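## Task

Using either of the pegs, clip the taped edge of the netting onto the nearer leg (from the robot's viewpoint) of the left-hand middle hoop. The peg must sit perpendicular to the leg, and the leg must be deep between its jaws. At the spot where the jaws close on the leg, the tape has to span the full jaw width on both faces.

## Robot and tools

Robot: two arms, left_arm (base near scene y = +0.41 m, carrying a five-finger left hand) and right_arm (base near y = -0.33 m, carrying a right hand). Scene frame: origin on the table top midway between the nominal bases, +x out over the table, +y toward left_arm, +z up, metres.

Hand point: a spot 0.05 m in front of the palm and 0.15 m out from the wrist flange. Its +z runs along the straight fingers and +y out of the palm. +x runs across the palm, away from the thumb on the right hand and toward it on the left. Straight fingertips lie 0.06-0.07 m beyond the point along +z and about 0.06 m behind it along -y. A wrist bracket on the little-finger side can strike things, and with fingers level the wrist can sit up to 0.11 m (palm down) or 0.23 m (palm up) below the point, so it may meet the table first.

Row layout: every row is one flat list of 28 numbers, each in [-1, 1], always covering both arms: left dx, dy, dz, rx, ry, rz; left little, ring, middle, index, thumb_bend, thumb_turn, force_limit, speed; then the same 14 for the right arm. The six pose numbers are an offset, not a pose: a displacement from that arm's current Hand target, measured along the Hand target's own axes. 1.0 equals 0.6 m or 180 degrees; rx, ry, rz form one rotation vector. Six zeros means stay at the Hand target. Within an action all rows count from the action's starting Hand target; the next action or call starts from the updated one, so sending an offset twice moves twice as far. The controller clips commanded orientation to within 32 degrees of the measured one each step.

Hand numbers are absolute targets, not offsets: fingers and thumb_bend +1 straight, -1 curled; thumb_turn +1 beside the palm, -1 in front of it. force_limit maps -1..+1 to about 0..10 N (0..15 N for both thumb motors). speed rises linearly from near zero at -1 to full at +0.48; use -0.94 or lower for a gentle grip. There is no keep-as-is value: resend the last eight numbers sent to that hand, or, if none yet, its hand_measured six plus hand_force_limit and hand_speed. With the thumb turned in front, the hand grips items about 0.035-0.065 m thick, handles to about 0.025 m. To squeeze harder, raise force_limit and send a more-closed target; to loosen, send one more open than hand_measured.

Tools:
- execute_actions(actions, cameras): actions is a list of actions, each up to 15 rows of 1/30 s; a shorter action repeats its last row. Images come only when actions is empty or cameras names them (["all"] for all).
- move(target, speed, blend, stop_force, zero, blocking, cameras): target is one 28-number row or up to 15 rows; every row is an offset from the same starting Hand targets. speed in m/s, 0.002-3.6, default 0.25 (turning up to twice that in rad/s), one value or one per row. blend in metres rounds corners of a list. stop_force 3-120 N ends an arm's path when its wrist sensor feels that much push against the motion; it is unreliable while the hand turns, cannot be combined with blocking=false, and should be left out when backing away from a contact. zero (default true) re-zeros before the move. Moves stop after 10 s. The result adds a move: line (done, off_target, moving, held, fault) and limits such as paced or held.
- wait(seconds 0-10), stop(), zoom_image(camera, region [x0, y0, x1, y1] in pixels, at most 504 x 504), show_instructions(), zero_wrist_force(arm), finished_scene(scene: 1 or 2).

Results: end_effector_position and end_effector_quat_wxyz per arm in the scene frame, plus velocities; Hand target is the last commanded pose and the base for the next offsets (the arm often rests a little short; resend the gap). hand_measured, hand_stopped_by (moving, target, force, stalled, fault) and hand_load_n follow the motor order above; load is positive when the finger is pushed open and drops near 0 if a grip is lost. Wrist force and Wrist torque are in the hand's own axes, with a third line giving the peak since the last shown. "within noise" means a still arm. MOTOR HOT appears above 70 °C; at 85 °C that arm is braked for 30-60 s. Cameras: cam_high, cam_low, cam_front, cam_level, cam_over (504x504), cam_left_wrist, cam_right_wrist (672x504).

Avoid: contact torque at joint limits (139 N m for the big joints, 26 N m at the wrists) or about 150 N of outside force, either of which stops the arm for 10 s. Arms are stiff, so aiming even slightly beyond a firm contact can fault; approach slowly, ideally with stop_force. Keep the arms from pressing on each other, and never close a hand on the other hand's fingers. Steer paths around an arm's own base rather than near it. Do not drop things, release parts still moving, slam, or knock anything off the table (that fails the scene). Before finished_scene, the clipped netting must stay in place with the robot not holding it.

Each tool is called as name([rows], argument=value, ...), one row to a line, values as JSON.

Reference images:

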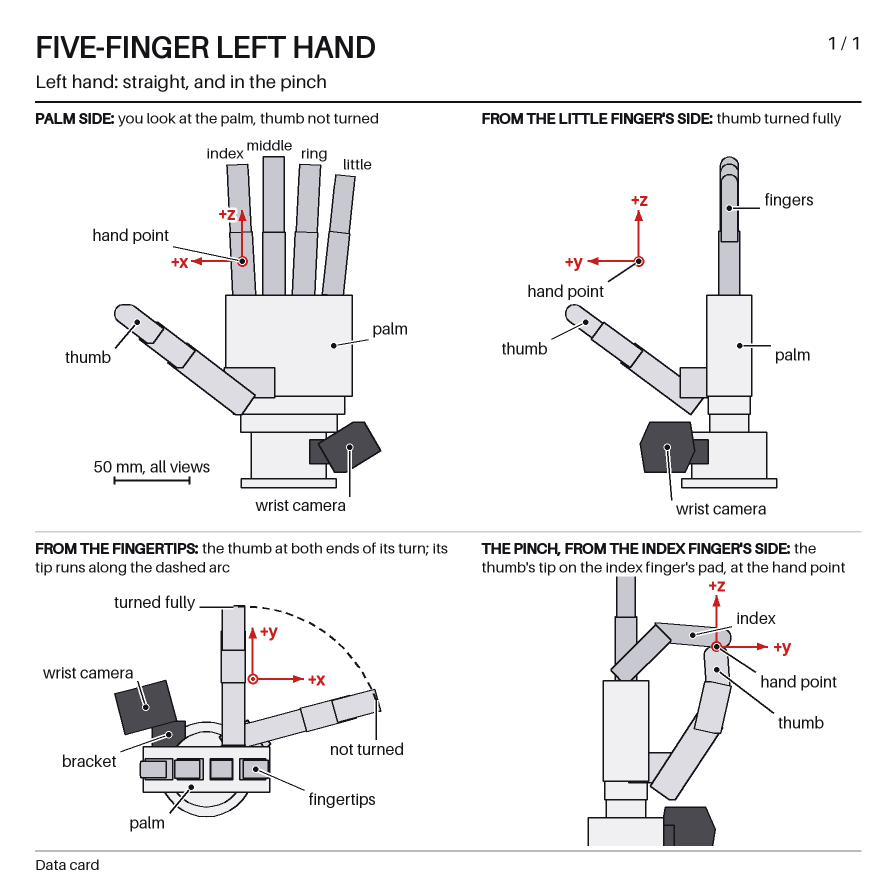

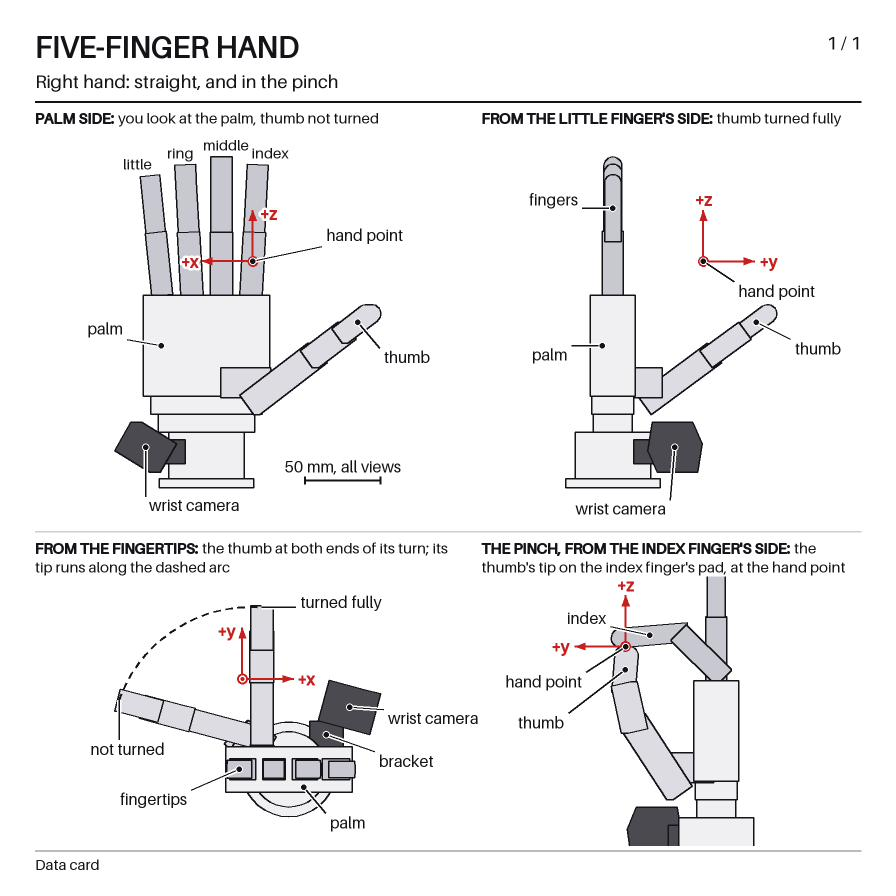

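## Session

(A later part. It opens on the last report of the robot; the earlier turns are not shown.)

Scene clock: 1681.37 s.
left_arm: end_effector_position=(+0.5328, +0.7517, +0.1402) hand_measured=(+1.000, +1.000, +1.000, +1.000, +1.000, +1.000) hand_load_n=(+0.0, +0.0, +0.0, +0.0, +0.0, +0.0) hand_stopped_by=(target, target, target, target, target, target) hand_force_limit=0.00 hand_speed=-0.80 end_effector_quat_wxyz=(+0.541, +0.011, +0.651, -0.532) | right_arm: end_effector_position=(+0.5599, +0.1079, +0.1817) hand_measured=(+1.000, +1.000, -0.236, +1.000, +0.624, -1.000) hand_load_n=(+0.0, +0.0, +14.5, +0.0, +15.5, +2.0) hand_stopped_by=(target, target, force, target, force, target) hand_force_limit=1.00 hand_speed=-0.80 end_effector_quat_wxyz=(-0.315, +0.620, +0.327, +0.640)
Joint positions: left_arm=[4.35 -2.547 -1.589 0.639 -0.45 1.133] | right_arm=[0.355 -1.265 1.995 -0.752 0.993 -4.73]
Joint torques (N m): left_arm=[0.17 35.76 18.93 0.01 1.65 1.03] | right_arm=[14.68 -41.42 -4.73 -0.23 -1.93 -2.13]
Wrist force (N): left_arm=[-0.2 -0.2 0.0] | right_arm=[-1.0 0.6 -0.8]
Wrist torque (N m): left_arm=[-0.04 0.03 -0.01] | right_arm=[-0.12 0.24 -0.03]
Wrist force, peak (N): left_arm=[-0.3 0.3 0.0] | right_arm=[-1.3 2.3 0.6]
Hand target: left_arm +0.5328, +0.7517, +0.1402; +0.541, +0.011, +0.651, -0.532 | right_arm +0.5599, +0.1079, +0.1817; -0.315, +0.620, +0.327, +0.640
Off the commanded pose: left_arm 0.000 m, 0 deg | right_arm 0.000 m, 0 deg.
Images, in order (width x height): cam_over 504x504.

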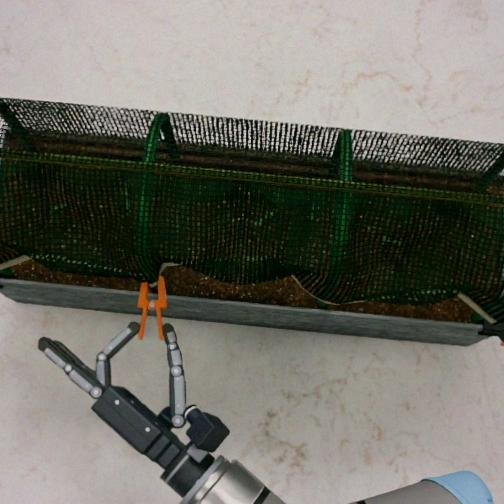

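move([
  [0,0,0,0,0,0,1,1,1,1,1,1,0.0,-0.8,0,-0.0097,-0.0064,0,0,0,1,1,-0.27,1,0.59,-1,1.0,-0.8],
  [0,0,0,0,0,0,1,1,1,1,1,1,0.0,-0.8,0.0035,-0.0097,-0.0064,0,0,0,1,1,-0.27,1,0.59,-1,1.0,-0.8],
], speed=0.03, cameras=["cam_over","cam_right_wrist"])

zoom_image(camera="cam_over", region=[95, 255, 185, 345])

zoom_image(camera="cam_right_wrist", region=[345, 185, 485, 265])

Scene clock: 1686.90 s.
left_arm: end_effector_position=(+0.5328, +0.7517, +0.1402) hand_measured=(+1.000, +1.000, +1.000, +1.000, +1.000, +1.000) hand_load_n=(+0.0, +0.0, +0.0, +0.0, +0.0, +0.0) hand_stopped_by=(target, target, target, target, target, target) hand_force_limit=0.00 hand_speed=-0.80 end_effector_quat_wxyz=(+0.541, +0.011, +0.651, -0.532) | right_arm: end_effector_position=(+0.5529, +0.1082, +0.1835) hand_measured=(+1.000, +1.000, -0.236, +1.000, +0.626, -1.000) hand_load_n=(+0.0, +0.0, +17.5, +0.0, +19.5, +3.0) hand_stopped_by=(target, target, force, target, force, target) hand_force_limit=1.00 hand_speed=-0.80 end_effector_quat_wxyz=(-0.315, +0.620, +0.327, +0.640)
Joint positions: left_arm=[4.35 -2.547 -1.589 0.639 -0.45 1.133] | right_arm=[0.362 -1.278 2.009 -0.752 1 -4.73]
Joint torques (N m): left_arm=[-0.41 35.59 18.34 -0.05 1.59 1.18] | right_arm=[13.74 -41.91 -27.47 0.52 2.28 -2.49]
Wrist force (N): left_arm=[0.0 0.0 -0.1] | right_arm=[-1.2 -0.4 0.1]
Wrist torque (N m): left_arm=[0.01 0.01 -0.01] | right_arm=[-0.14 0.26 -0.03]
Wrist force, peak (N): left_arm=[-0.2 0.2 -0.4] | right_arm=[-1.3 0.6 -0.8]
Hand target: left_arm +0.5328, +0.7517, +0.1402; +0.541, +0.011, +0.651, -0.532 | right_arm +0.5529, +0.1082, +0.1836; -0.315, +0.620, +0.327, +0.640
Off the commanded pose: left_arm 0.000 m, 0 deg | right_arm 0.000 m, 0 deg.
move: done
camera_calibration:
cam_right_wrist: T_world_to_cam=[[0.801347, -0.544911, 0.246809, -0.419873], [-0.125675, -0.556735, -0.821128, 0.278988], [0.584849, 0.626991, -0.51462, -0.178928], [0, 0, 0, 1]] pos_world=[0.476172, 0.0387153, 0.240633]
Images, in order (width x height): cam_over 504x504, cam_right_wrist 672x504.

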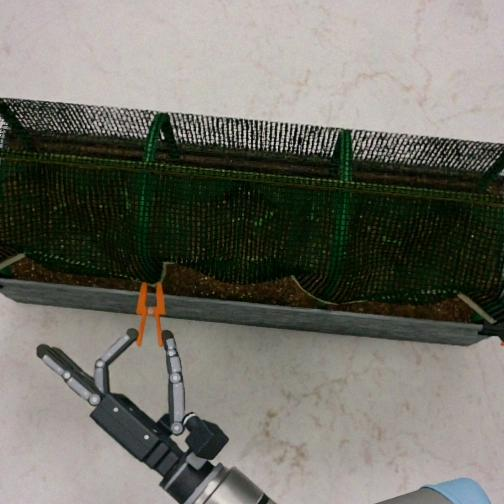

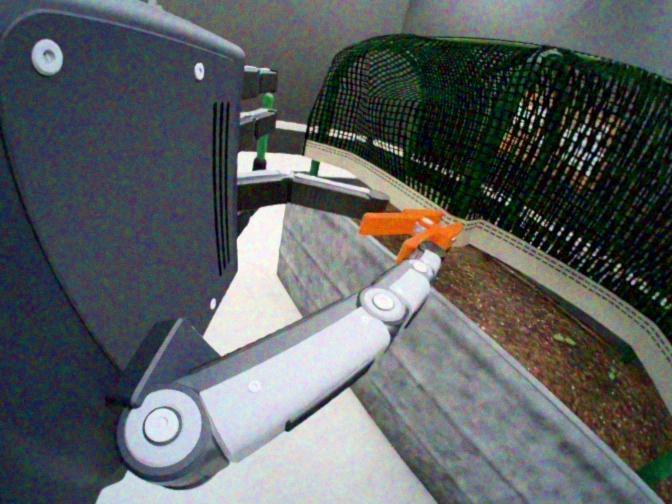

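Scaled by 5.600.

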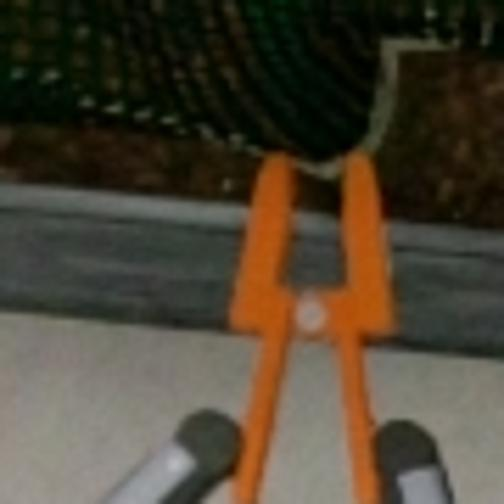

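Scaled by 3.600 from the camera's 672x504 image, which has a finer 960x720 frame.

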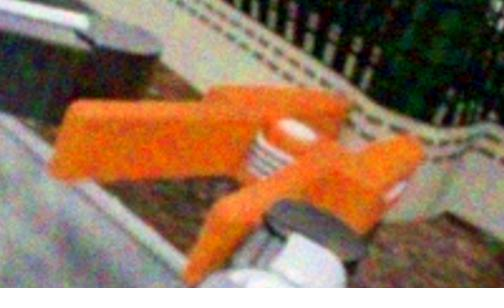

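move(target=[0,0,0,0,0,0,1,1,1,1,1,1,0.0,-0.8,-0.0004,0.0185,0.0142,0,0,0,1,1,-0.27,1,0.59,-1,1.0,-0.8], speed=0.02, stop_force=16, cameras=["cam_over","cam_right_wrist"])

zoom_image(camera="cam_over", region=[95, 255, 185, 345])

zoom_image(camera="cam_right_wrist", region=[400, 195, 480, 255])

Scene clock: 1703.50 s.
left_arm: end_effector_position=(+0.5328, +0.7517, +0.1402) hand_measured=(+1.000, +1.000, +1.000, +1.000, +1.000, +1.000) hand_load_n=(+0.0, +0.0, +0.0, +0.0, +0.0, +0.0) hand_stopped_by=(target, target, target, target, target, target) hand_force_limit=0.00 hand_speed=-0.80 end_effector_quat_wxyz=(+0.541, +0.011, +0.651, -0.532) | right_arm: end_effector_position=(+0.5669, +0.1086, +0.1838) hand_measured=(+1.000, +1.000, -0.236, +1.000, +0.626, -1.000) hand_load_n=(+0.0, +0.0, +8.5, +0.0, +14.5, +1.0) hand_stopped_by=(target, target, force, target, force, target) hand_force_limit=1.00 hand_speed=-0.80 end_effector_quat_wxyz=(-0.315, +0.620, +0.327, +0.640)
Joint positions: left_arm=[4.35 -2.547 -1.589 0.639 -0.45 1.133] | right_arm=[0.351 -1.256 1.976 -0.741 0.989 -4.73]
Joint torques (N m): left_arm=[0.2 36.07 18.78 -0.08 1.47 1] | right_arm=[-16.04 -20.17 -29.99 -0.67 -0.75 2.15]
Wrist force (N): left_arm=[0.0 -0.1 -0.3] | right_arm=[-0.2 -8.9 -8.8]
Wrist torque (N m): left_arm=[-0.01 0.01 -0.01] | right_arm=[-0.51 0.38 -0.23]
Wrist force, peak (N): left_arm=[-0.4 0.2 0.0] | right_arm=[0.0 -9.4 -9.2]
Hand target: left_arm +0.5328, +0.7517, +0.1402; +0.541, +0.011, +0.651, -0.532 | right_arm +0.5669, +0.1086, +0.1838; -0.315, +0.620, +0.327, +0.640
Off the commanded pose: left_arm 0.000 m, 0 deg | right_arm 0.000 m, 0 deg.
move: done
camera_calibration:
cam_right_wrist: T_world_to_cam=[[0.801286, -0.544976, 0.246864, -0.430953], [-0.125619, -0.556676, -0.821177, 0.28128], [0.584945, 0.626987, -0.514516, -0.187233], [0, 0, 0, 1]] pos_world=[0.490172, 0.0391156, 0.241033]
Images, in order (width x height): cam_over 504x504, cam_right_wrist 672x504.

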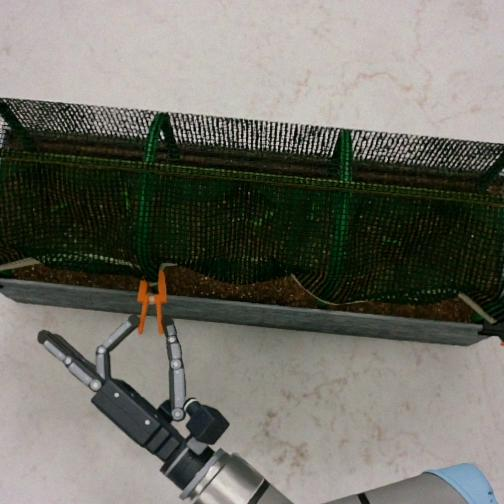

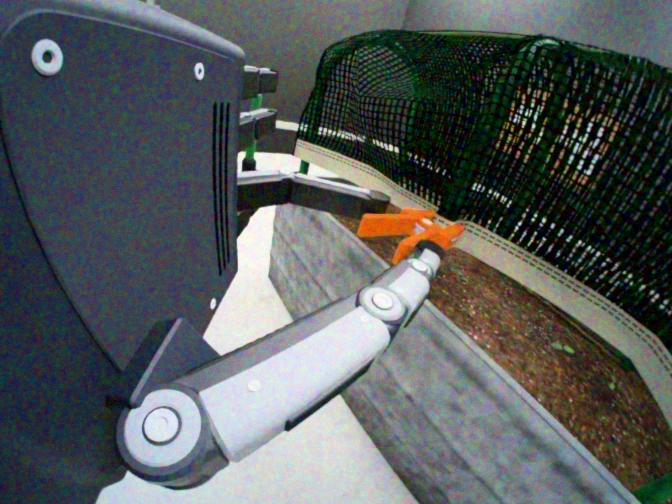

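Scaled by 5.600.

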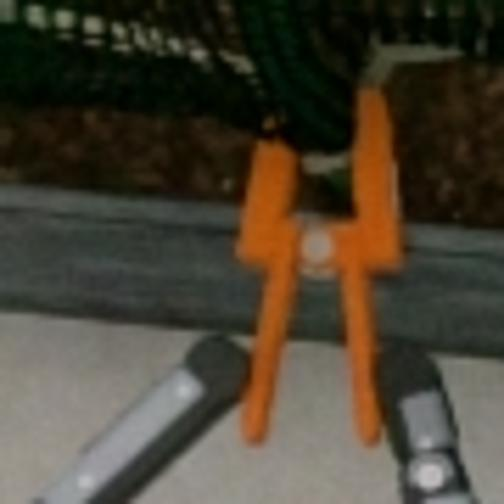

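Scaled by 6.300 from the camera's 672x504 image, which has a finer 960x720 frame.

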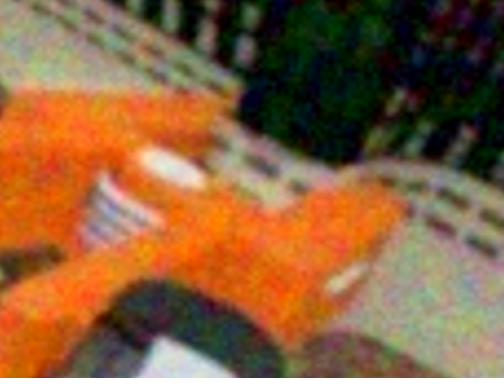

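move(target=[0,0,0,0,0,0,1,1,1,1,1,1,0.0,-0.8,0.0,0.0106,0.0081,0,0,0,1,1,-0.27,1,0.59,-1,1.0,-0.8], speed=0.02, stop_force=5, cameras=["cam_over","cam_right_wrist"])

zoom_image(camera="cam_over", region=[95, 255, 185, 345])

Scene clock: 1711.10 s.
left_arm: end_effector_position=(+0.5328, +0.7517, +0.1402) hand_measured=(+1.000, +1.000, +1.000, +1.000, +1.000, +1.000) hand_load_n=(+0.0, +0.0, +0.0, +0.0, +0.0, -0.5) hand_stopped_by=(target, target, target, target, target, target) hand_force_limit=0.00 hand_speed=-0.80 end_effector_quat_wxyz=(+0.541, +0.011, +0.651, -0.532) | right_arm: end_effector_position=(+0.5749, +0.1088, +0.1841) hand_measured=(+1.000, +1.000, -0.236, +1.000, +0.624, -1.000) hand_load_n=(+0.0, +0.0, +4.0, +0.0, +8.0, +0.5) hand_stopped_by=(target, target, force, target, force, target) hand_force_limit=1.00 hand_speed=-0.80 end_effector_quat_wxyz=(-0.315, +0.620, +0.327, +0.640)
Joint positions: left_arm=[4.35 -2.547 -1.589 0.639 -0.45 1.133] | right_arm=[0.345 -1.244 1.957 -0.735 0.983 -4.73]
Joint torques (N m): left_arm=[0.61 35.52 18.56 -0.02 1.51 1.21] | right_arm=[-14.49 -22.21 -28.7 -0.33 -1.35 2.06]
Wrist force (N): left_arm=[-0.2 -0.1 -0.3] | right_arm=[-0.3 -4.2 -5.5]
Wrist torque (N m): left_arm=[0.01 0.04 -0.02] | right_arm=[-0.33 0.27 -0.12]
Wrist force, peak (N): left_arm=[0.0 0.4 -0.4] | right_arm=[0.1 -9.0 -9.0]
Hand target: left_arm +0.5328, +0.7517, +0.1402; +0.541, +0.011, +0.651, -0.532 | right_arm +0.5749, +0.1088, +0.1841; -0.315, +0.620, +0.327, +0.640
Off the commanded pose: left_arm 0.000 m, 0 deg | right_arm 0.000 m, 0 deg.
move: done
camera_calibration:
cam_right_wrist: T_world_to_cam=[[0.801286, -0.544976, 0.246864, -0.437304], [-0.125619, -0.556676, -0.821177, 0.282561], [0.584945, 0.626987, -0.514516, -0.191935], [0, 0, 0, 1]] pos_world=[0.498172, 0.0393156, 0.241233]
Images, in order (width x height): cam_over 504x504, cam_right_wrist 672x504.

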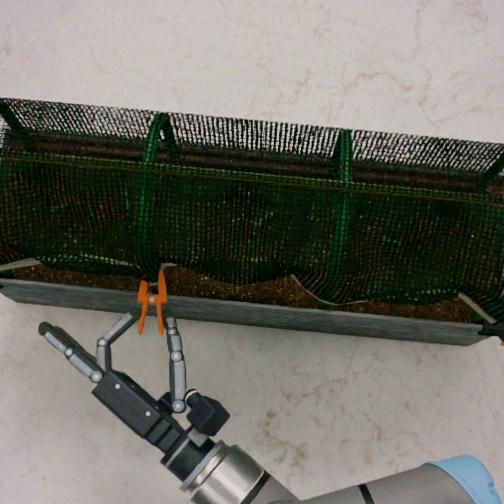

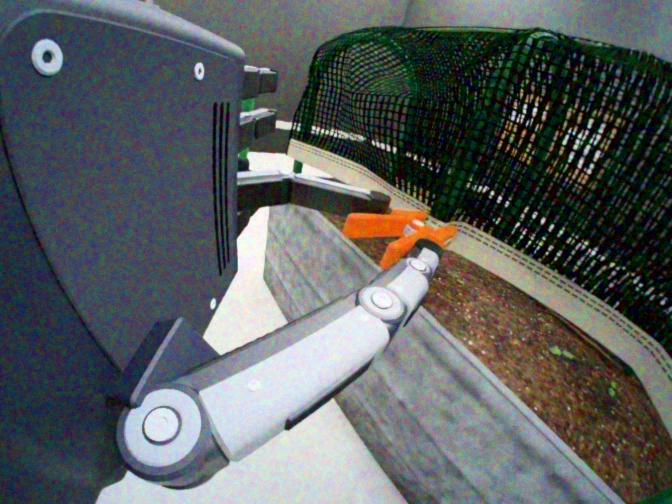

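Scaled by 5.600.

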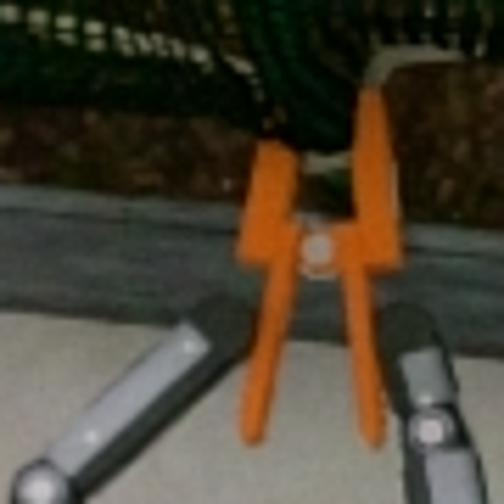

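move([
  [0,0,0,0,0,0,1,1,1,1,1,1,0.0,-0.8,0,0,0,0,0,0,1,1,0.1,1,0.74,-1,1.0,-0.6],
  [0,0,0,0,0,0,1,1,1,1,1,1,0.0,-0.8,-0.0025,-0.0165,-0.0128,0,0,0,1,1,0.1,1,0.74,-1,1.0,-0.6],
], speed=0.03, cameras=["cam_over","cam_right_wrist"])

zoom_image(camera="cam_over", region=[95, 255, 185, 345])

zoom_image(camera="cam_right_wrist", region=[345, 185, 485, 285])

Scene clock: 1719.00 s.
left_arm: end_effector_position=(+0.5328, +0.7517, +0.1402) hand_measured=(+1.000, +1.000, +1.000, +1.000, +1.000, +1.000) hand_load_n=(+0.0, +0.0, +0.0, +0.0, +0.0, +0.0) hand_stopped_by=(target, target, target, target, target, target) hand_force_limit=0.00 hand_speed=-0.80 end_effector_quat_wxyz=(+0.541, +0.011, +0.651, -0.532) | right_arm: end_effector_position=(+0.5625, +0.1084, +0.1822) hand_measured=(+1.000, +1.000, +0.100, +1.000, +0.740, -1.000) hand_load_n=(+0.0, +0.0, +0.0, +0.0, +1.0, +0.5) hand_stopped_by=(target, target, target, target, target, target) hand_force_limit=1.00 hand_speed=-0.60 end_effector_quat_wxyz=(-0.315, +0.620, +0.327, +0.640)
Joint positions: left_arm=[4.35 -2.547 -1.589 0.639 -0.45 1.133] | right_arm=[0.354 -1.261 1.988 -0.749 0.992 -4.73]
Joint torques (N m): left_arm=[-0.05 36.35 17.95 0.15 1.6 1.05] | right_arm=[14.21 -42.53 -2.85 -2.97 1.99 -2.58]
Wrist force (N): left_arm=[0.0 0.1 0.1] | right_arm=[-1.1 0.8 -0.1]
Wrist torque (N m): left_arm=[0.01 0.02 -0.01] | right_arm=[-0.07 0.28 -0.03]
Wrist force, peak (N): left_arm=[-0.3 0.4 -0.1] | right_arm=[-0.9 -4.4 -5.8]
Hand target: left_arm +0.5328, +0.7517, +0.1402; +0.541, +0.011, +0.651, -0.532 | right_arm +0.5624, +0.1084, +0.1822; -0.315, +0.620, +0.327, +0.640
Off the commanded pose: left_arm 0.000 m, 0 deg | right_arm 0.000 m, 0 deg.
move: done
camera_calibration:
cam_right_wrist: T_world_to_cam=[[0.801347, -0.544911, 0.246809, -0.427216], [-0.125675, -0.556735, -0.821128, 0.279251], [0.584849, 0.626991, -0.51462, -0.185396], [0, 0, 0, 1]] pos_world=[0.485872, 0.0389153, 0.239333]
Images, in order (width x height): cam_over 504x504, cam_right_wrist 672x504.

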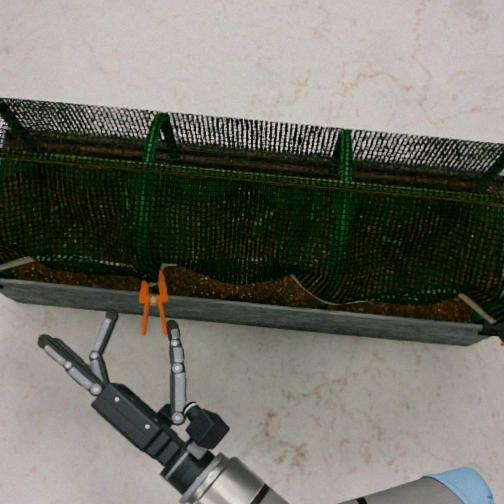

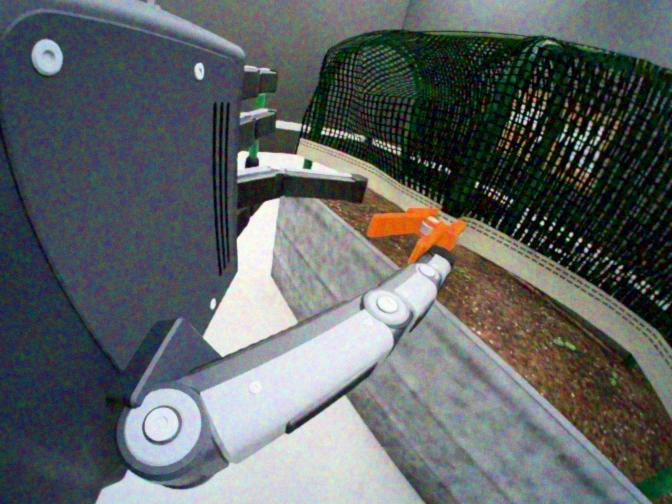

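Scaled by 5.600.

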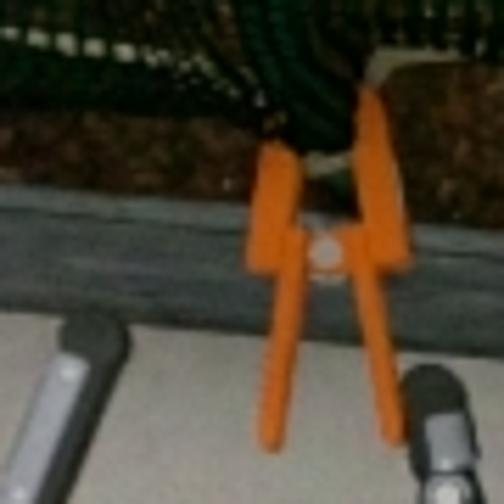

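Scaled by 3.600 from the camera's 672x504 image, which has a finer 960x720 frame.

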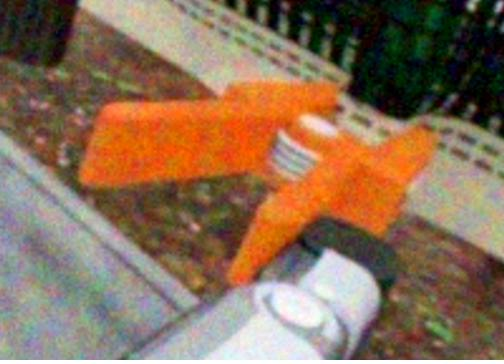

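move(target=[0,0,0,0,0,0,1,1,1,1,1,1,0.0,-0.8,0,0,0,0,0,0,1,1,-0.55,1,0.74,-1,-0.4,-0.85], cameras=["cam_over"])

zoom_image(camera="cam_over", region=[95, 255, 185, 345])

Scene clock: 1724.80 s.
left_arm: end_effector_position=(+0.5328, +0.7517, +0.1402) hand_measured=(+1.000, +1.000, +1.000, +1.000, +1.000, +1.000) hand_load_n=(+0.0, +0.0, +0.0, +0.0, +0.0, +0.0) hand_stopped_by=(target, target, target, target, target, target) hand_force_limit=0.00 hand_speed=-0.80 end_effector_quat_wxyz=(+0.541, +0.011, +0.651, -0.532) | right_arm: end_effector_position=(+0.5624, +0.1084, +0.1822) hand_measured=(+1.000, +1.000, -0.272, +1.000, +0.742, -1.000) hand_load_n=(+0.0, +0.0, +5.0, +0.0, +5.0, +0.5) hand_stopped_by=(target, target, force, target, target, target) hand_force_limit=-0.40 hand_speed=-0.85 end_effector_quat_wxyz=(-0.315, +0.620, +0.327, +0.640)
Joint positions: left_arm=[4.35 -2.547 -1.589 0.639 -0.45 1.133] | right_arm=[0.354 -1.261 1.988 -0.749 0.992 -4.73]
Joint torques (N m): left_arm=[0.34 35.25 18.28 0.09 1.51 1.06] | right_arm=[14.95 -41.48 -3.95 -2.67 1.7 -1.88]
Wrist force (N): left_arm=[0.0 0.1 0.1] | right_arm=[-1.0 1.3 -0.2]
Wrist torque (N m): left_arm=[0.02 0.01 -0.01] | right_arm=[-0.12 0.23 0.00]
Wrist force, peak (N): left_arm=[-0.2 0.1 -0.5] | right_arm=[-0.9 1.7 0.0]
Hand target: left_arm +0.5328, +0.7517, +0.1402; +0.541, +0.011, +0.651, -0.532 | right_arm +0.5624, +0.1084, +0.1822; -0.315, +0.620, +0.327, +0.640
Off the commanded pose: left_arm 0.000 m, 0 deg | right_arm 0.000 m, 0 deg.
move: done
Images, in order (width x height): cam_over 504x504.

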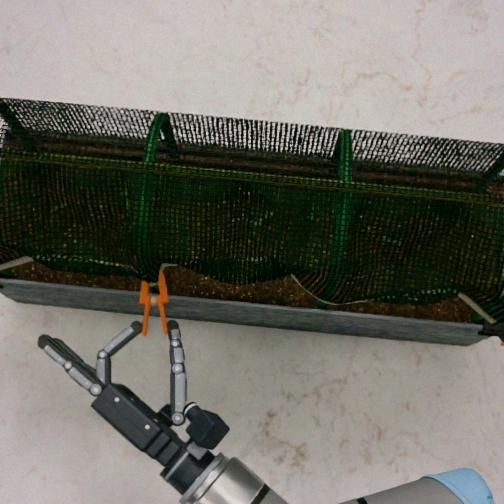

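Scaled by 5.600.

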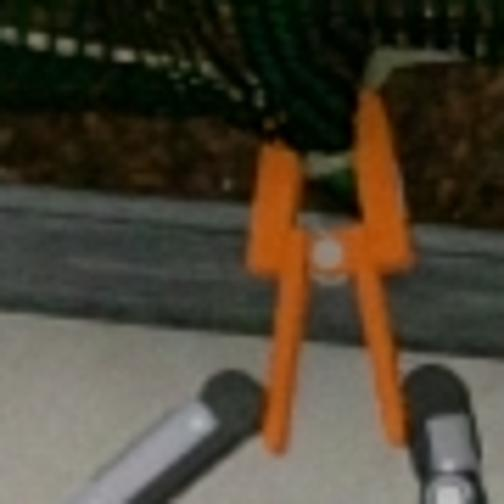

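execute_actions([
  [[0,0,0,0,0,0,1,1,1,1,1,1,0.0,-0.8,0,0,0,0,0,0,1,1,-0.285,1,0.74,-1,1.0,-0.8],[0,0,0,0,0,0,1,1,1,1,1,1,0.0,-0.8,0,0,0,0,0,0,1,1,-0.295,1,0.74,-1,1.0,-0.8],[0,0,0,0,0,0,1,1,1,1,1,1,0.0,-0.8,0,0,0,0,0,0,1,1,-0.305,1,0.74,-1,1.0,-0.8],[0,0,0,0,0,0,1,1,1,1,1,1,0.0,-0.8,0,0,0,0,0,0,1,1,-0.315,1,0.74,-1,1.0,-0.8],[0,0,0,0,0,0,1,1,1,1,1,1,0.0,-0.8,0,0,0,0,0,0,1,1,-0.325,1,0.74,-1,1.0,-0.8],[0,0,0,0,0,0,1,1,1,1,1,1,0.0,-0.8,0,0,0,0,0,0,1,1,-0.335,1,0.73,-1,1.0,-0.8],[0,0,0,0,0,0,1,1,1,1,1,1,0.0,-0.8,0,0,0,0,0,0,1,1,-0.345,1,0.72,-1,1.0,-0.8],[0,0,0,0,0,0,1,1,1,1,1,1,0.0,-0.8,0,0,0,0,0,0,1,1,-0.35,1,0.71,-1,1.0,-0.8],[0,0,0,0,0,0,1,1,1,1,1,1,0.0,-0.8,0,0,0,0,0,0,1,1,-0.35,1,0.7,-1,1.0,-0.8],[0,0,0,0,0,0,1,1,1,1,1,1,0.0,-0.8,0,0,0,0,0,0,1,1,-0.35,1,0.69,-1,1.0,-0.8],[0,0,0,0,0,0,1,1,1,1,1,1,0.0,-0.8,0,0,0,0,0,0,1,1,-0.35,1,0.685,-1,1.0,-0.8],[0,0,0,0,0,0,1,1,1,1,1,1,0.0,-0.8,0,0,0,0,0,0,1,1,-0.35,1,0.68,-1,1.0,-0.8],[0,0,0,0,0,0,1,1,1,1,1,1,0.0,-0.8,0,0,0,0,0,0,1,1,-0.35,1,0.675,-1,1.0,-0.8],[0,0,0,0,0,0,1,1,1,1,1,1,0.0,-0.8,0,0,0,0,0,0,1,1,-0.35,1,0.67,-1,1.0,-0.8],[0,0,0,0,0,0,1,1,1,1,1,1,0.0,-0.8,0,0,0,0,0,0,1,1,-0.35,1,0.66,-1,1.0,-0.8]],
], cameras=["cam_over","cam_right_wrist"])

zoom_image(camera="cam_over", region=[95, 255, 185, 345])

zoom_image(camera="cam_right_wrist", region=[400, 195, 480, 255])

Scene clock: 1732.87 s.
left_arm: end_effector_position=(+0.5328, +0.7517, +0.1402) hand_measured=(+1.000, +1.000, +1.000, +1.000, +1.000, +1.000) hand_load_n=(+0.0, +0.0, +0.0, +0.0, +0.0, +0.0) hand_stopped_by=(target, target, target, target, target, target) hand_force_limit=0.00 hand_speed=-0.80 end_effector_quat_wxyz=(+0.541, +0.011, +0.651, -0.532) | right_arm: end_effector_position=(+0.5624, +0.1084, +0.1822) hand_measured=(+1.000, +1.000, -0.304, +1.000, +0.712, -1.000) hand_load_n=(+0.0, +0.0, +13.5, +0.0, +15.5, +2.0) hand_stopped_by=(target, target, force, target, force, target) hand_force_limit=1.00 hand_speed=-0.80 end_effector_quat_wxyz=(-0.315, +0.620, +0.327, +0.640)
Joint positions: left_arm=[4.35 -2.547 -1.589 0.639 -0.45 1.133] | right_arm=[0.354 -1.261 1.988 -0.749 0.992 -4.73]
Joint torques (N m): left_arm=[-0.31 36.3 19.2 -0.02 1.44 1.02] | right_arm=[14.05 -41.59 -5.1 -1.28 -1.03 -0.46]
Wrist force (N): left_arm=[0.1 0.1 -0.1] | right_arm=[-1.1 -0.1 -1.9]
Wrist torque (N m): left_arm=[0.01 0.00 -0.01] | right_arm=[-0.22 0.27 -0.04]
Wrist force, peak (N): left_arm=[-0.1 0.0 -0.5] | right_arm=[-1.2 1.9 -1.1]
Hand target: left_arm +0.5328, +0.7517, +0.1402; +0.541, +0.011, +0.651, -0.532 | right_arm +0.5624, +0.1084, +0.1822; -0.315, +0.620, +0.327, +0.640
Off the commanded pose: left_arm 0.000 m, 0 deg | right_arm 0.000 m, 0 deg.
camera_calibration:
cam_right_wrist: T_world_to_cam=[[0.801286, -0.544976, 0.246864, -0.427117], [-0.125619, -0.556676, -0.821177, 0.27922], [0.584945, 0.626987, -0.514516, -0.185409], [0, 0, 0, 1]] pos_world=[0.485772, 0.0389156, 0.239333]
Images, in order (width x height): cam_over 504x504, cam_right_wrist 672x504.

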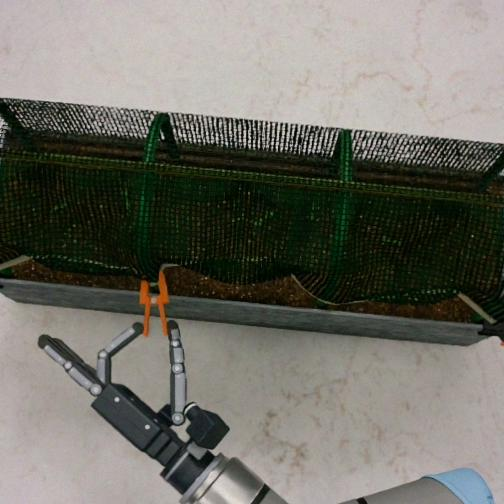

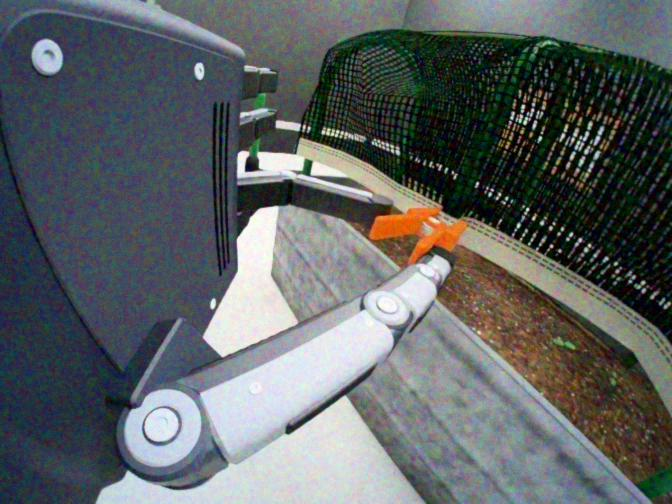

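Scaled by 5.600.

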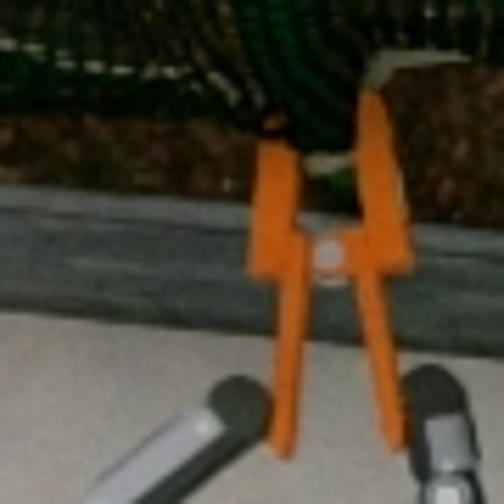

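Scaled by 6.300 from the camera's 672x504 image, which has a finer 960x720 frame.

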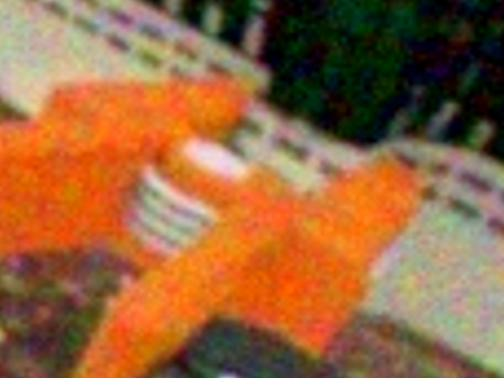

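zoom_image(camera="cam_right_wrist", region=[430, 205, 480, 255])

zoom_image(camera="cam_front", region=[140, 250, 190, 310])

Scaled by 10.080 from the camera's 672x504 image, which has a finer 960x720 frame.

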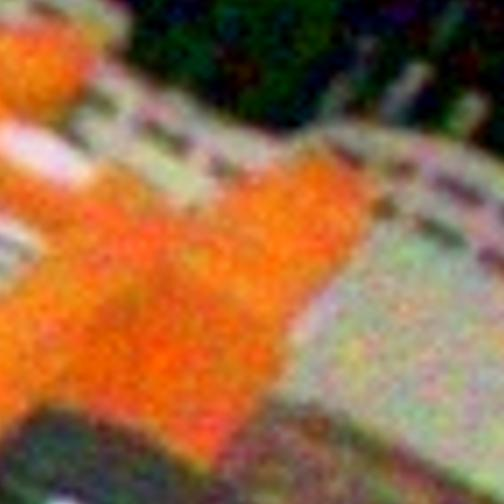

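This scene's latest camera images include none from cam_front. They are from: cam_over, cam_right_wrist. cam_front's image comes with the result of a call that names it in "cameras".

move(target=[0,0,0,0,0,0,1,1,1,1,1,1,0.0,-0.8,0.0,0.0101,0.0087,0,0,0,1,1,-0.35,1,0.66,-1,1.0,-0.8], speed=0.02, stop_force=14, cameras=["cam_over","cam_right_wrist"])

zoom_image(camera="cam_over", region=[95, 255, 185, 345])

zoom_image(camera="cam_right_wrist", region=[420, 205, 480, 255])

Scene clock: 1742.63 s.
left_arm: end_effector_position=(+0.5328, +0.7517, +0.1402) hand_measured=(+1.000, +1.000, +1.000, +1.000, +1.000, +1.000) hand_load_n=(+0.0, +0.0, +0.0, +0.0, +0.0, +0.0) hand_stopped_by=(target, target, target, target, target, target) hand_force_limit=0.00 hand_speed=-0.80 end_effector_quat_wxyz=(+0.541, +0.011, +0.651, -0.532) | right_arm: end_effector_position=(+0.5704, +0.1090, +0.1824) hand_measured=(+1.000, +1.000, -0.306, +1.000, +0.712, -1.000) hand_load_n=(+0.0, +0.0, +4.0, +0.0, +14.5, +1.5) hand_stopped_by=(target, target, force, target, force, target) hand_force_limit=1.00 hand_speed=-0.80 end_effector_quat_wxyz=(-0.315, +0.620, +0.327, +0.640)
Joint positions: left_arm=[4.35 -2.547 -1.589 0.639 -0.45 1.133] | right_arm=[0.349 -1.248 1.969 -0.742 0.987 -4.73]
Joint torques (N m): left_arm=[0.43 35.24 18.28 -0.08 1.47 1.2] | right_arm=[-15.75 -20.73 -30.81 -0.98 -0.83 2.11]
Wrist force (N): left_arm=[0.1 -0.1 0.0] | right_arm=[-0.3 -8.7 -10.2]
Wrist torque (N m): left_arm=[-0.01 0.00 0.00] | right_arm=[-0.57 0.43 -0.23]
Wrist force, peak (N): left_arm=[-0.4 0.2 -0.3] | right_arm=[-0.4 -8.7 -10.5]
Hand target: left_arm +0.5328, +0.7517, +0.1402; +0.541, +0.011, +0.651, -0.532 | right_arm +0.5704, +0.1090, +0.1824; -0.315, +0.620, +0.327, +0.640
Off the commanded pose: left_arm 0.000 m, 0 deg | right_arm 0.000 m, 0 deg.
move: done
camera_calibration:
cam_right_wrist: T_world_to_cam=[[0.801286, -0.544976, 0.246864, -0.433194], [-0.125619, -0.556676, -0.821177, 0.280793], [0.584945, 0.626987, -0.514516, -0.190252], [0, 0, 0, 1]] pos_world=[0.493672, 0.0395156, 0.239633]
Images, in order (width x height): cam_over 504x504, cam_right_wrist 672x504.

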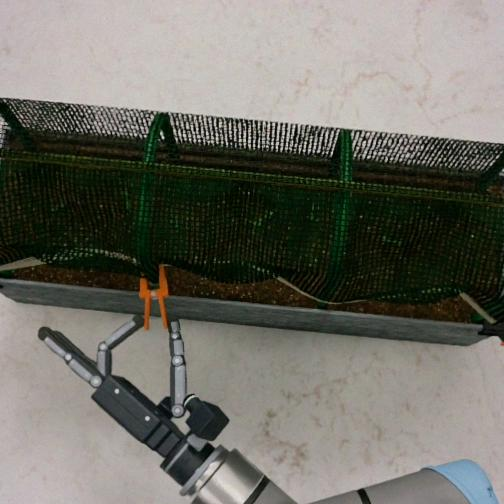

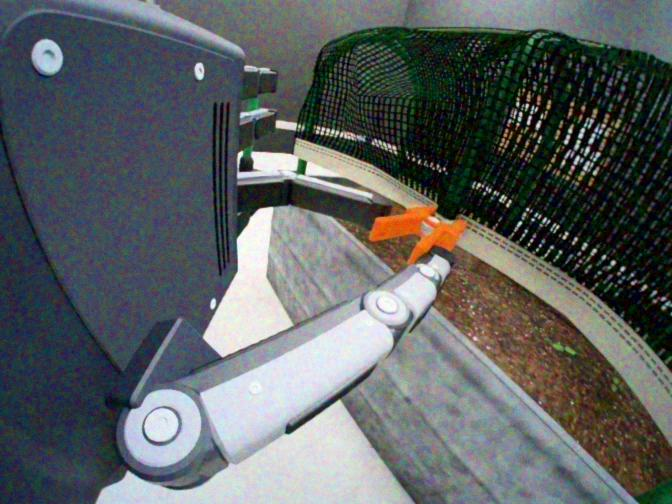

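Scaled by 5.600.

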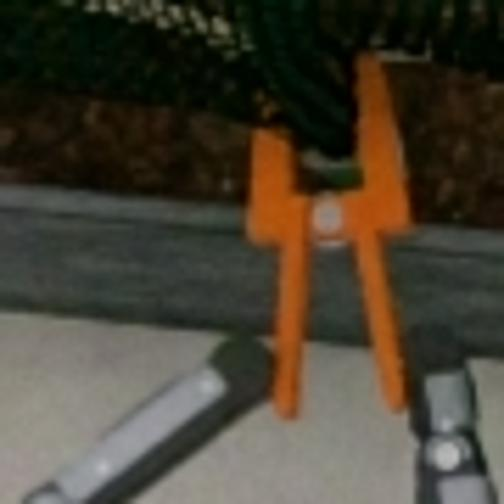

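Scaled by 8.400 from the camera's 672x504 image, which has a finer 960x720 frame.

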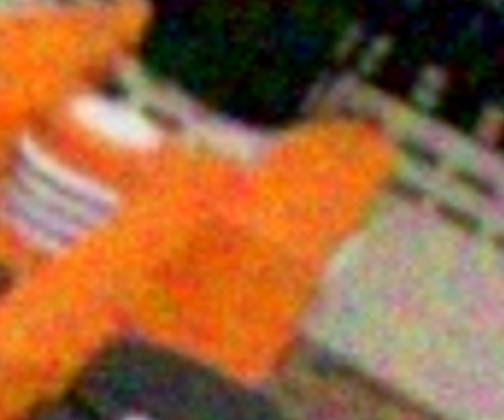

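zoom_image(camera="cam_right_wrist", region=[360, 195, 480, 275])

Scaled by 4.200 from the camera's 672x504 image, which has a finer 960x720 frame.

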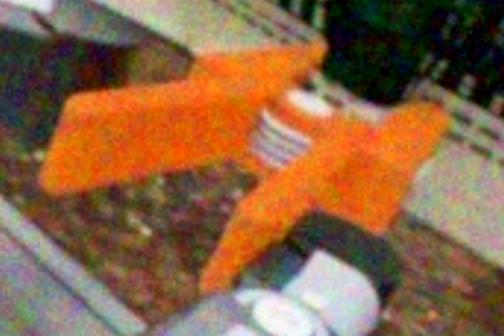

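execute_actions([
  [[0,0,0,0,0,0,1,1,1,1,1,1,0.0,-0.8,0,0,0,0,0,0,1,1,-0.28,1,0.725,-1,1.0,-0.8],[0,0,0,0,0,0,1,1,1,1,1,1,0.0,-0.8,0,0,0,0,0,0,1,1,-0.26,1,0.74,-1,1.0,-0.8],[0,0,0,0,0,0,1,1,1,1,1,1,0.0,-0.8,0,0,0,0,0,0,1,1,-0.24,1,0.755,-1,1.0,-0.8],[0,0,0,0,0,0,1,1,1,1,1,1,0.0,-0.8,0,0,0,0,0,0,1,1,-0.22,1,0.77,-1,1.0,-0.8],[0,0,0,0,0,0,1,1,1,1,1,1,0.0,-0.8,0,0,0,0,0,0,1,1,-0.2,1,0.785,-1,1.0,-0.8],[0,0,0,0,0,0,1,1,1,1,1,1,0.0,-0.8,0,0,0,0,0,0,1,1,-0.17,1,0.8,-1,1.0,-0.8],[0,0,0,0,0,0,1,1,1,1,1,1,0.0,-0.8,0,0,0,0,0,0,1,1,-0.14,1,0.815,-1,1.0,-0.8],[0,0,0,0,0,0,1,1,1,1,1,1,0.0,-0.8,0,0,0,0,0,0,1,1,-0.1,1,0.83,-1,1.0,-0.8],[0,0,0,0,0,0,1,1,1,1,1,1,0.0,-0.8,0,0,0,0,0,0,1,1,-0.05,1,0.845,-1,1.0,-0.8],[0,0,0,0,0,0,1,1,1,1,1,1,0.0,-0.8,0,0,0,0,0,0,1,1,0.0,1,0.86,-1,1.0,-0.8],[0,0,0,0,0,0,1,1,1,1,1,1,0.0,-0.8,0,0,0,0,0,0,1,1,0.05,1,0.875,-1,1.0,-0.8],[0,0,0,0,0,0,1,1,1,1,1,1,0.0,-0.8,0,0,0,0,0,0,1,1,0.1,1,0.89,-1,1.0,-0.8],[0,0,0,0,0,0,1,1,1,1,1,1,0.0,-0.8,0,0,0,0,0,0,1,1,0.15,1,0.9,-1,1.0,-0.8],[0,0,0,0,0,0,1,1,1,1,1,1,0.0,-0.8,0,0,0,0,0,0,1,1,0.2,1,0.9,-1,1.0,-0.8],[0,0,0,0,0,0,1,1,1,1,1,1,0.0,-0.8,0,0,0,0,0,0,1,1,0.25,1,0.9,-1,1.0,-0.8]],
], cameras=["cam_over","cam_right_wrist"])

zoom_image(camera="cam_over", region=[95, 255, 185, 345])

zoom_image(camera="cam_right_wrist", region=[360, 195, 480, 275])

Scene clock: 1767.47 s.
left_arm: end_effector_position=(+0.5328, +0.7517, +0.1402) hand_measured=(+1.000, +1.000, +1.000, +1.000, +1.000, +1.000) hand_load_n=(+0.0, +0.0, +0.0, +0.0, +0.0, +0.0) hand_stopped_by=(target, target, target, target, target, target) hand_force_limit=0.00 hand_speed=-0.80 end_effector_quat_wxyz=(+0.541, +0.011, +0.651, -0.532) | right_arm: end_effector_position=(+0.5704, +0.1090, +0.1825) hand_measured=(+1.000, +1.000, +0.250, +1.000, +0.900, -1.000) hand_load_n=(+0.0, +0.0, +0.0, +0.0, +0.5, +0.5) hand_stopped_by=(target, target, target, target, target, target) hand_force_limit=1.00 hand_speed=-0.80 end_effector_quat_wxyz=(-0.315, +0.620, +0.327, +0.640)
Joint positions: left_arm=[4.35 -2.547 -1.589 0.639 -0.45 1.133] | right_arm=[0.349 -1.248 1.968 -0.742 0.987 -4.73]
Joint torques (N m): left_arm=[-0.28 35.51 18.5 -0.09 1.49 1.2] | right_arm=[6.25 -23.97 -8.26 -0.85 -0.79 1.6]
Wrist force (N): left_arm=[0.1 -0.1 0.1] | right_arm=[-0.9 0.3 -0.1]
Wrist torque (N m): left_arm=[-0.02 0.01 -0.01] | right_arm=[-0.08 0.23 -0.03]
Wrist force, peak (N): left_arm=[-0.3 0.2 -0.5] | right_arm=[-0.1 -9.2 -10.4]
Hand target: left_arm +0.5328, +0.7517, +0.1402; +0.541, +0.011, +0.651, -0.532 | right_arm +0.5704, +0.1090, +0.1824; -0.315, +0.620, +0.327, +0.640
Off the commanded pose: left_arm 0.000 m, 0 deg | right_arm 0.000 m, 0 deg.
camera_calibration:
cam_right_wrist: T_world_to_cam=[[0.801254, -0.545011, 0.246892, -0.433264], [-0.125652, -0.556711, -0.821148, 0.280816], [0.584982, 0.626926, -0.514549, -0.190319], [0, 0, 0, 1]] pos_world=[0.493772, 0.0395158, 0.239633]
Images, in order (width x height): cam_over 504x504, cam_right_wrist 672x504.

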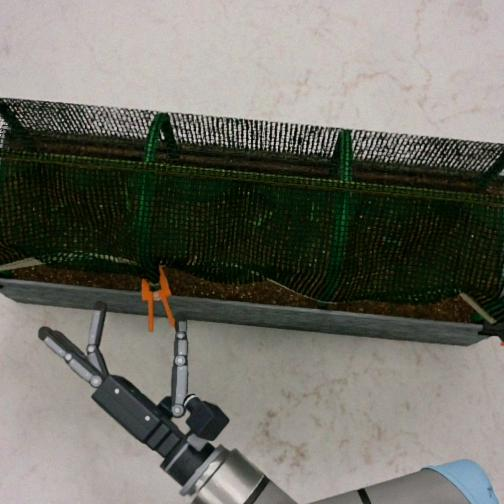

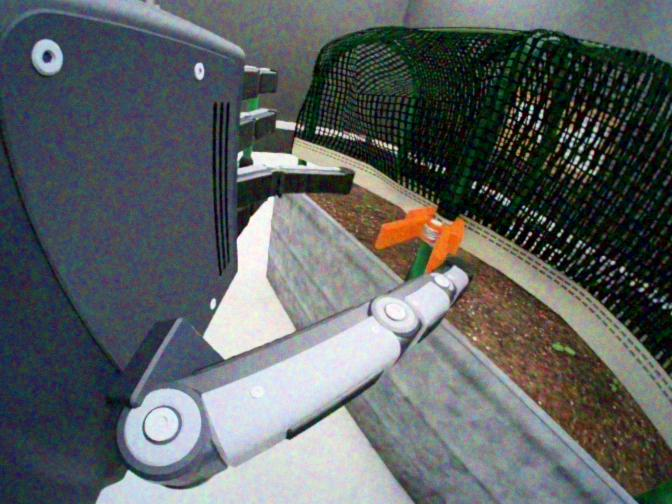

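Scaled by 5.600.

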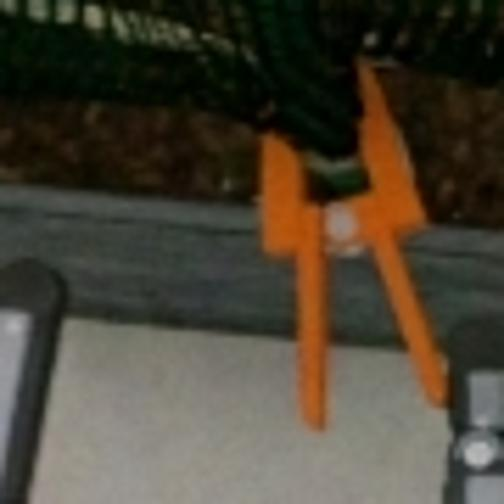

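Scaled by 4.200 from the camera's 672x504 image, which has a finer 960x720 frame.

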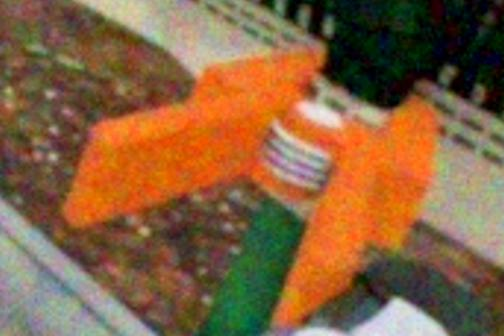

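move([
  [0,0,0,0,0,0,1,1,1,1,1,1,0.0,-0.8,0,0.0059,-0.0081,0,0,0,1,1,0.5,1,0.9,-1,1.0,-0.5],
  [0,0,0,0,0,0,1,1,1,1,1,1,0.0,-0.8,0,-0.1,-0.13,0,0,0,1,1,0.5,1,0.9,-1,1.0,-0.5],
], speed=[0.03,0.1], blend=[0.001,0], cameras=["cam_over"])

Scene clock: 1776.37 s.
left_arm: end_effector_position=(+0.5328, +0.7517, +0.1402) hand_measured=(+1.000, +1.000, +1.000, +1.000, +1.000, +1.000) hand_load_n=(+0.0, +0.0, +0.0, +0.0, +0.0, +0.0) hand_stopped_by=(target, target, target, target, target, target) hand_force_limit=0.00 hand_speed=-0.80 end_effector_quat_wxyz=(+0.541, +0.011, +0.651, -0.532) | right_arm: end_effector_position=(+0.4762, +0.0812, +0.1793) hand_measured=(+1.000, +1.000, +0.500, +1.000, +0.900, -1.000) hand_load_n=(+0.0, +0.0, +0.0, +0.0, +0.0, +0.0) hand_stopped_by=(target, target, target, target, target, target) hand_force_limit=1.00 hand_speed=-0.50 end_effector_quat_wxyz=(-0.315, +0.620, +0.327, +0.640)
Joint positions: left_arm=[4.35 -2.547 -1.589 0.639 -0.45 1.133] | right_arm=[0.37 -1.43 2.224 -0.815 1.008 -4.731]
Joint torques (N m): left_arm=[-0.04 35.43 18.78 -0.03 1.53 1.21] | right_arm=[14.89 -34.32 -5.21 -2.92 2.24 -0.19]
Wrist force (N): left_arm=[0.2 -0.3 -0.1] | right_arm=[-0.9 -0.3 0.5]
Wrist torque (N m): left_arm=[-0.04 -0.01 0.01] | right_arm=[-0.14 0.19 0.03]
Wrist force, peak (N): left_arm=[0.0 0.4 -0.3] | right_arm=[-1.4 0.0 -0.1]
Hand target: left_arm +0.5328, +0.7517, +0.1402; +0.541, +0.011, +0.651, -0.532 | right_arm +0.4761, +0.0812, +0.1793; -0.315, +0.620, +0.327, +0.640
Off the commanded pose: left_arm 0.000 m, 0 deg | right_arm 0.000 m, 0 deg.
move: done
Images, in order (width x height): cam_over 504x504.

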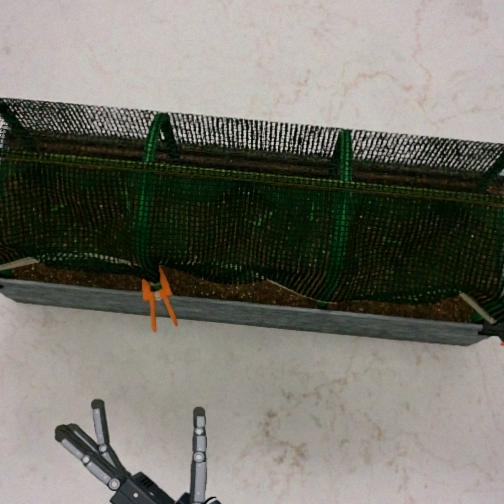

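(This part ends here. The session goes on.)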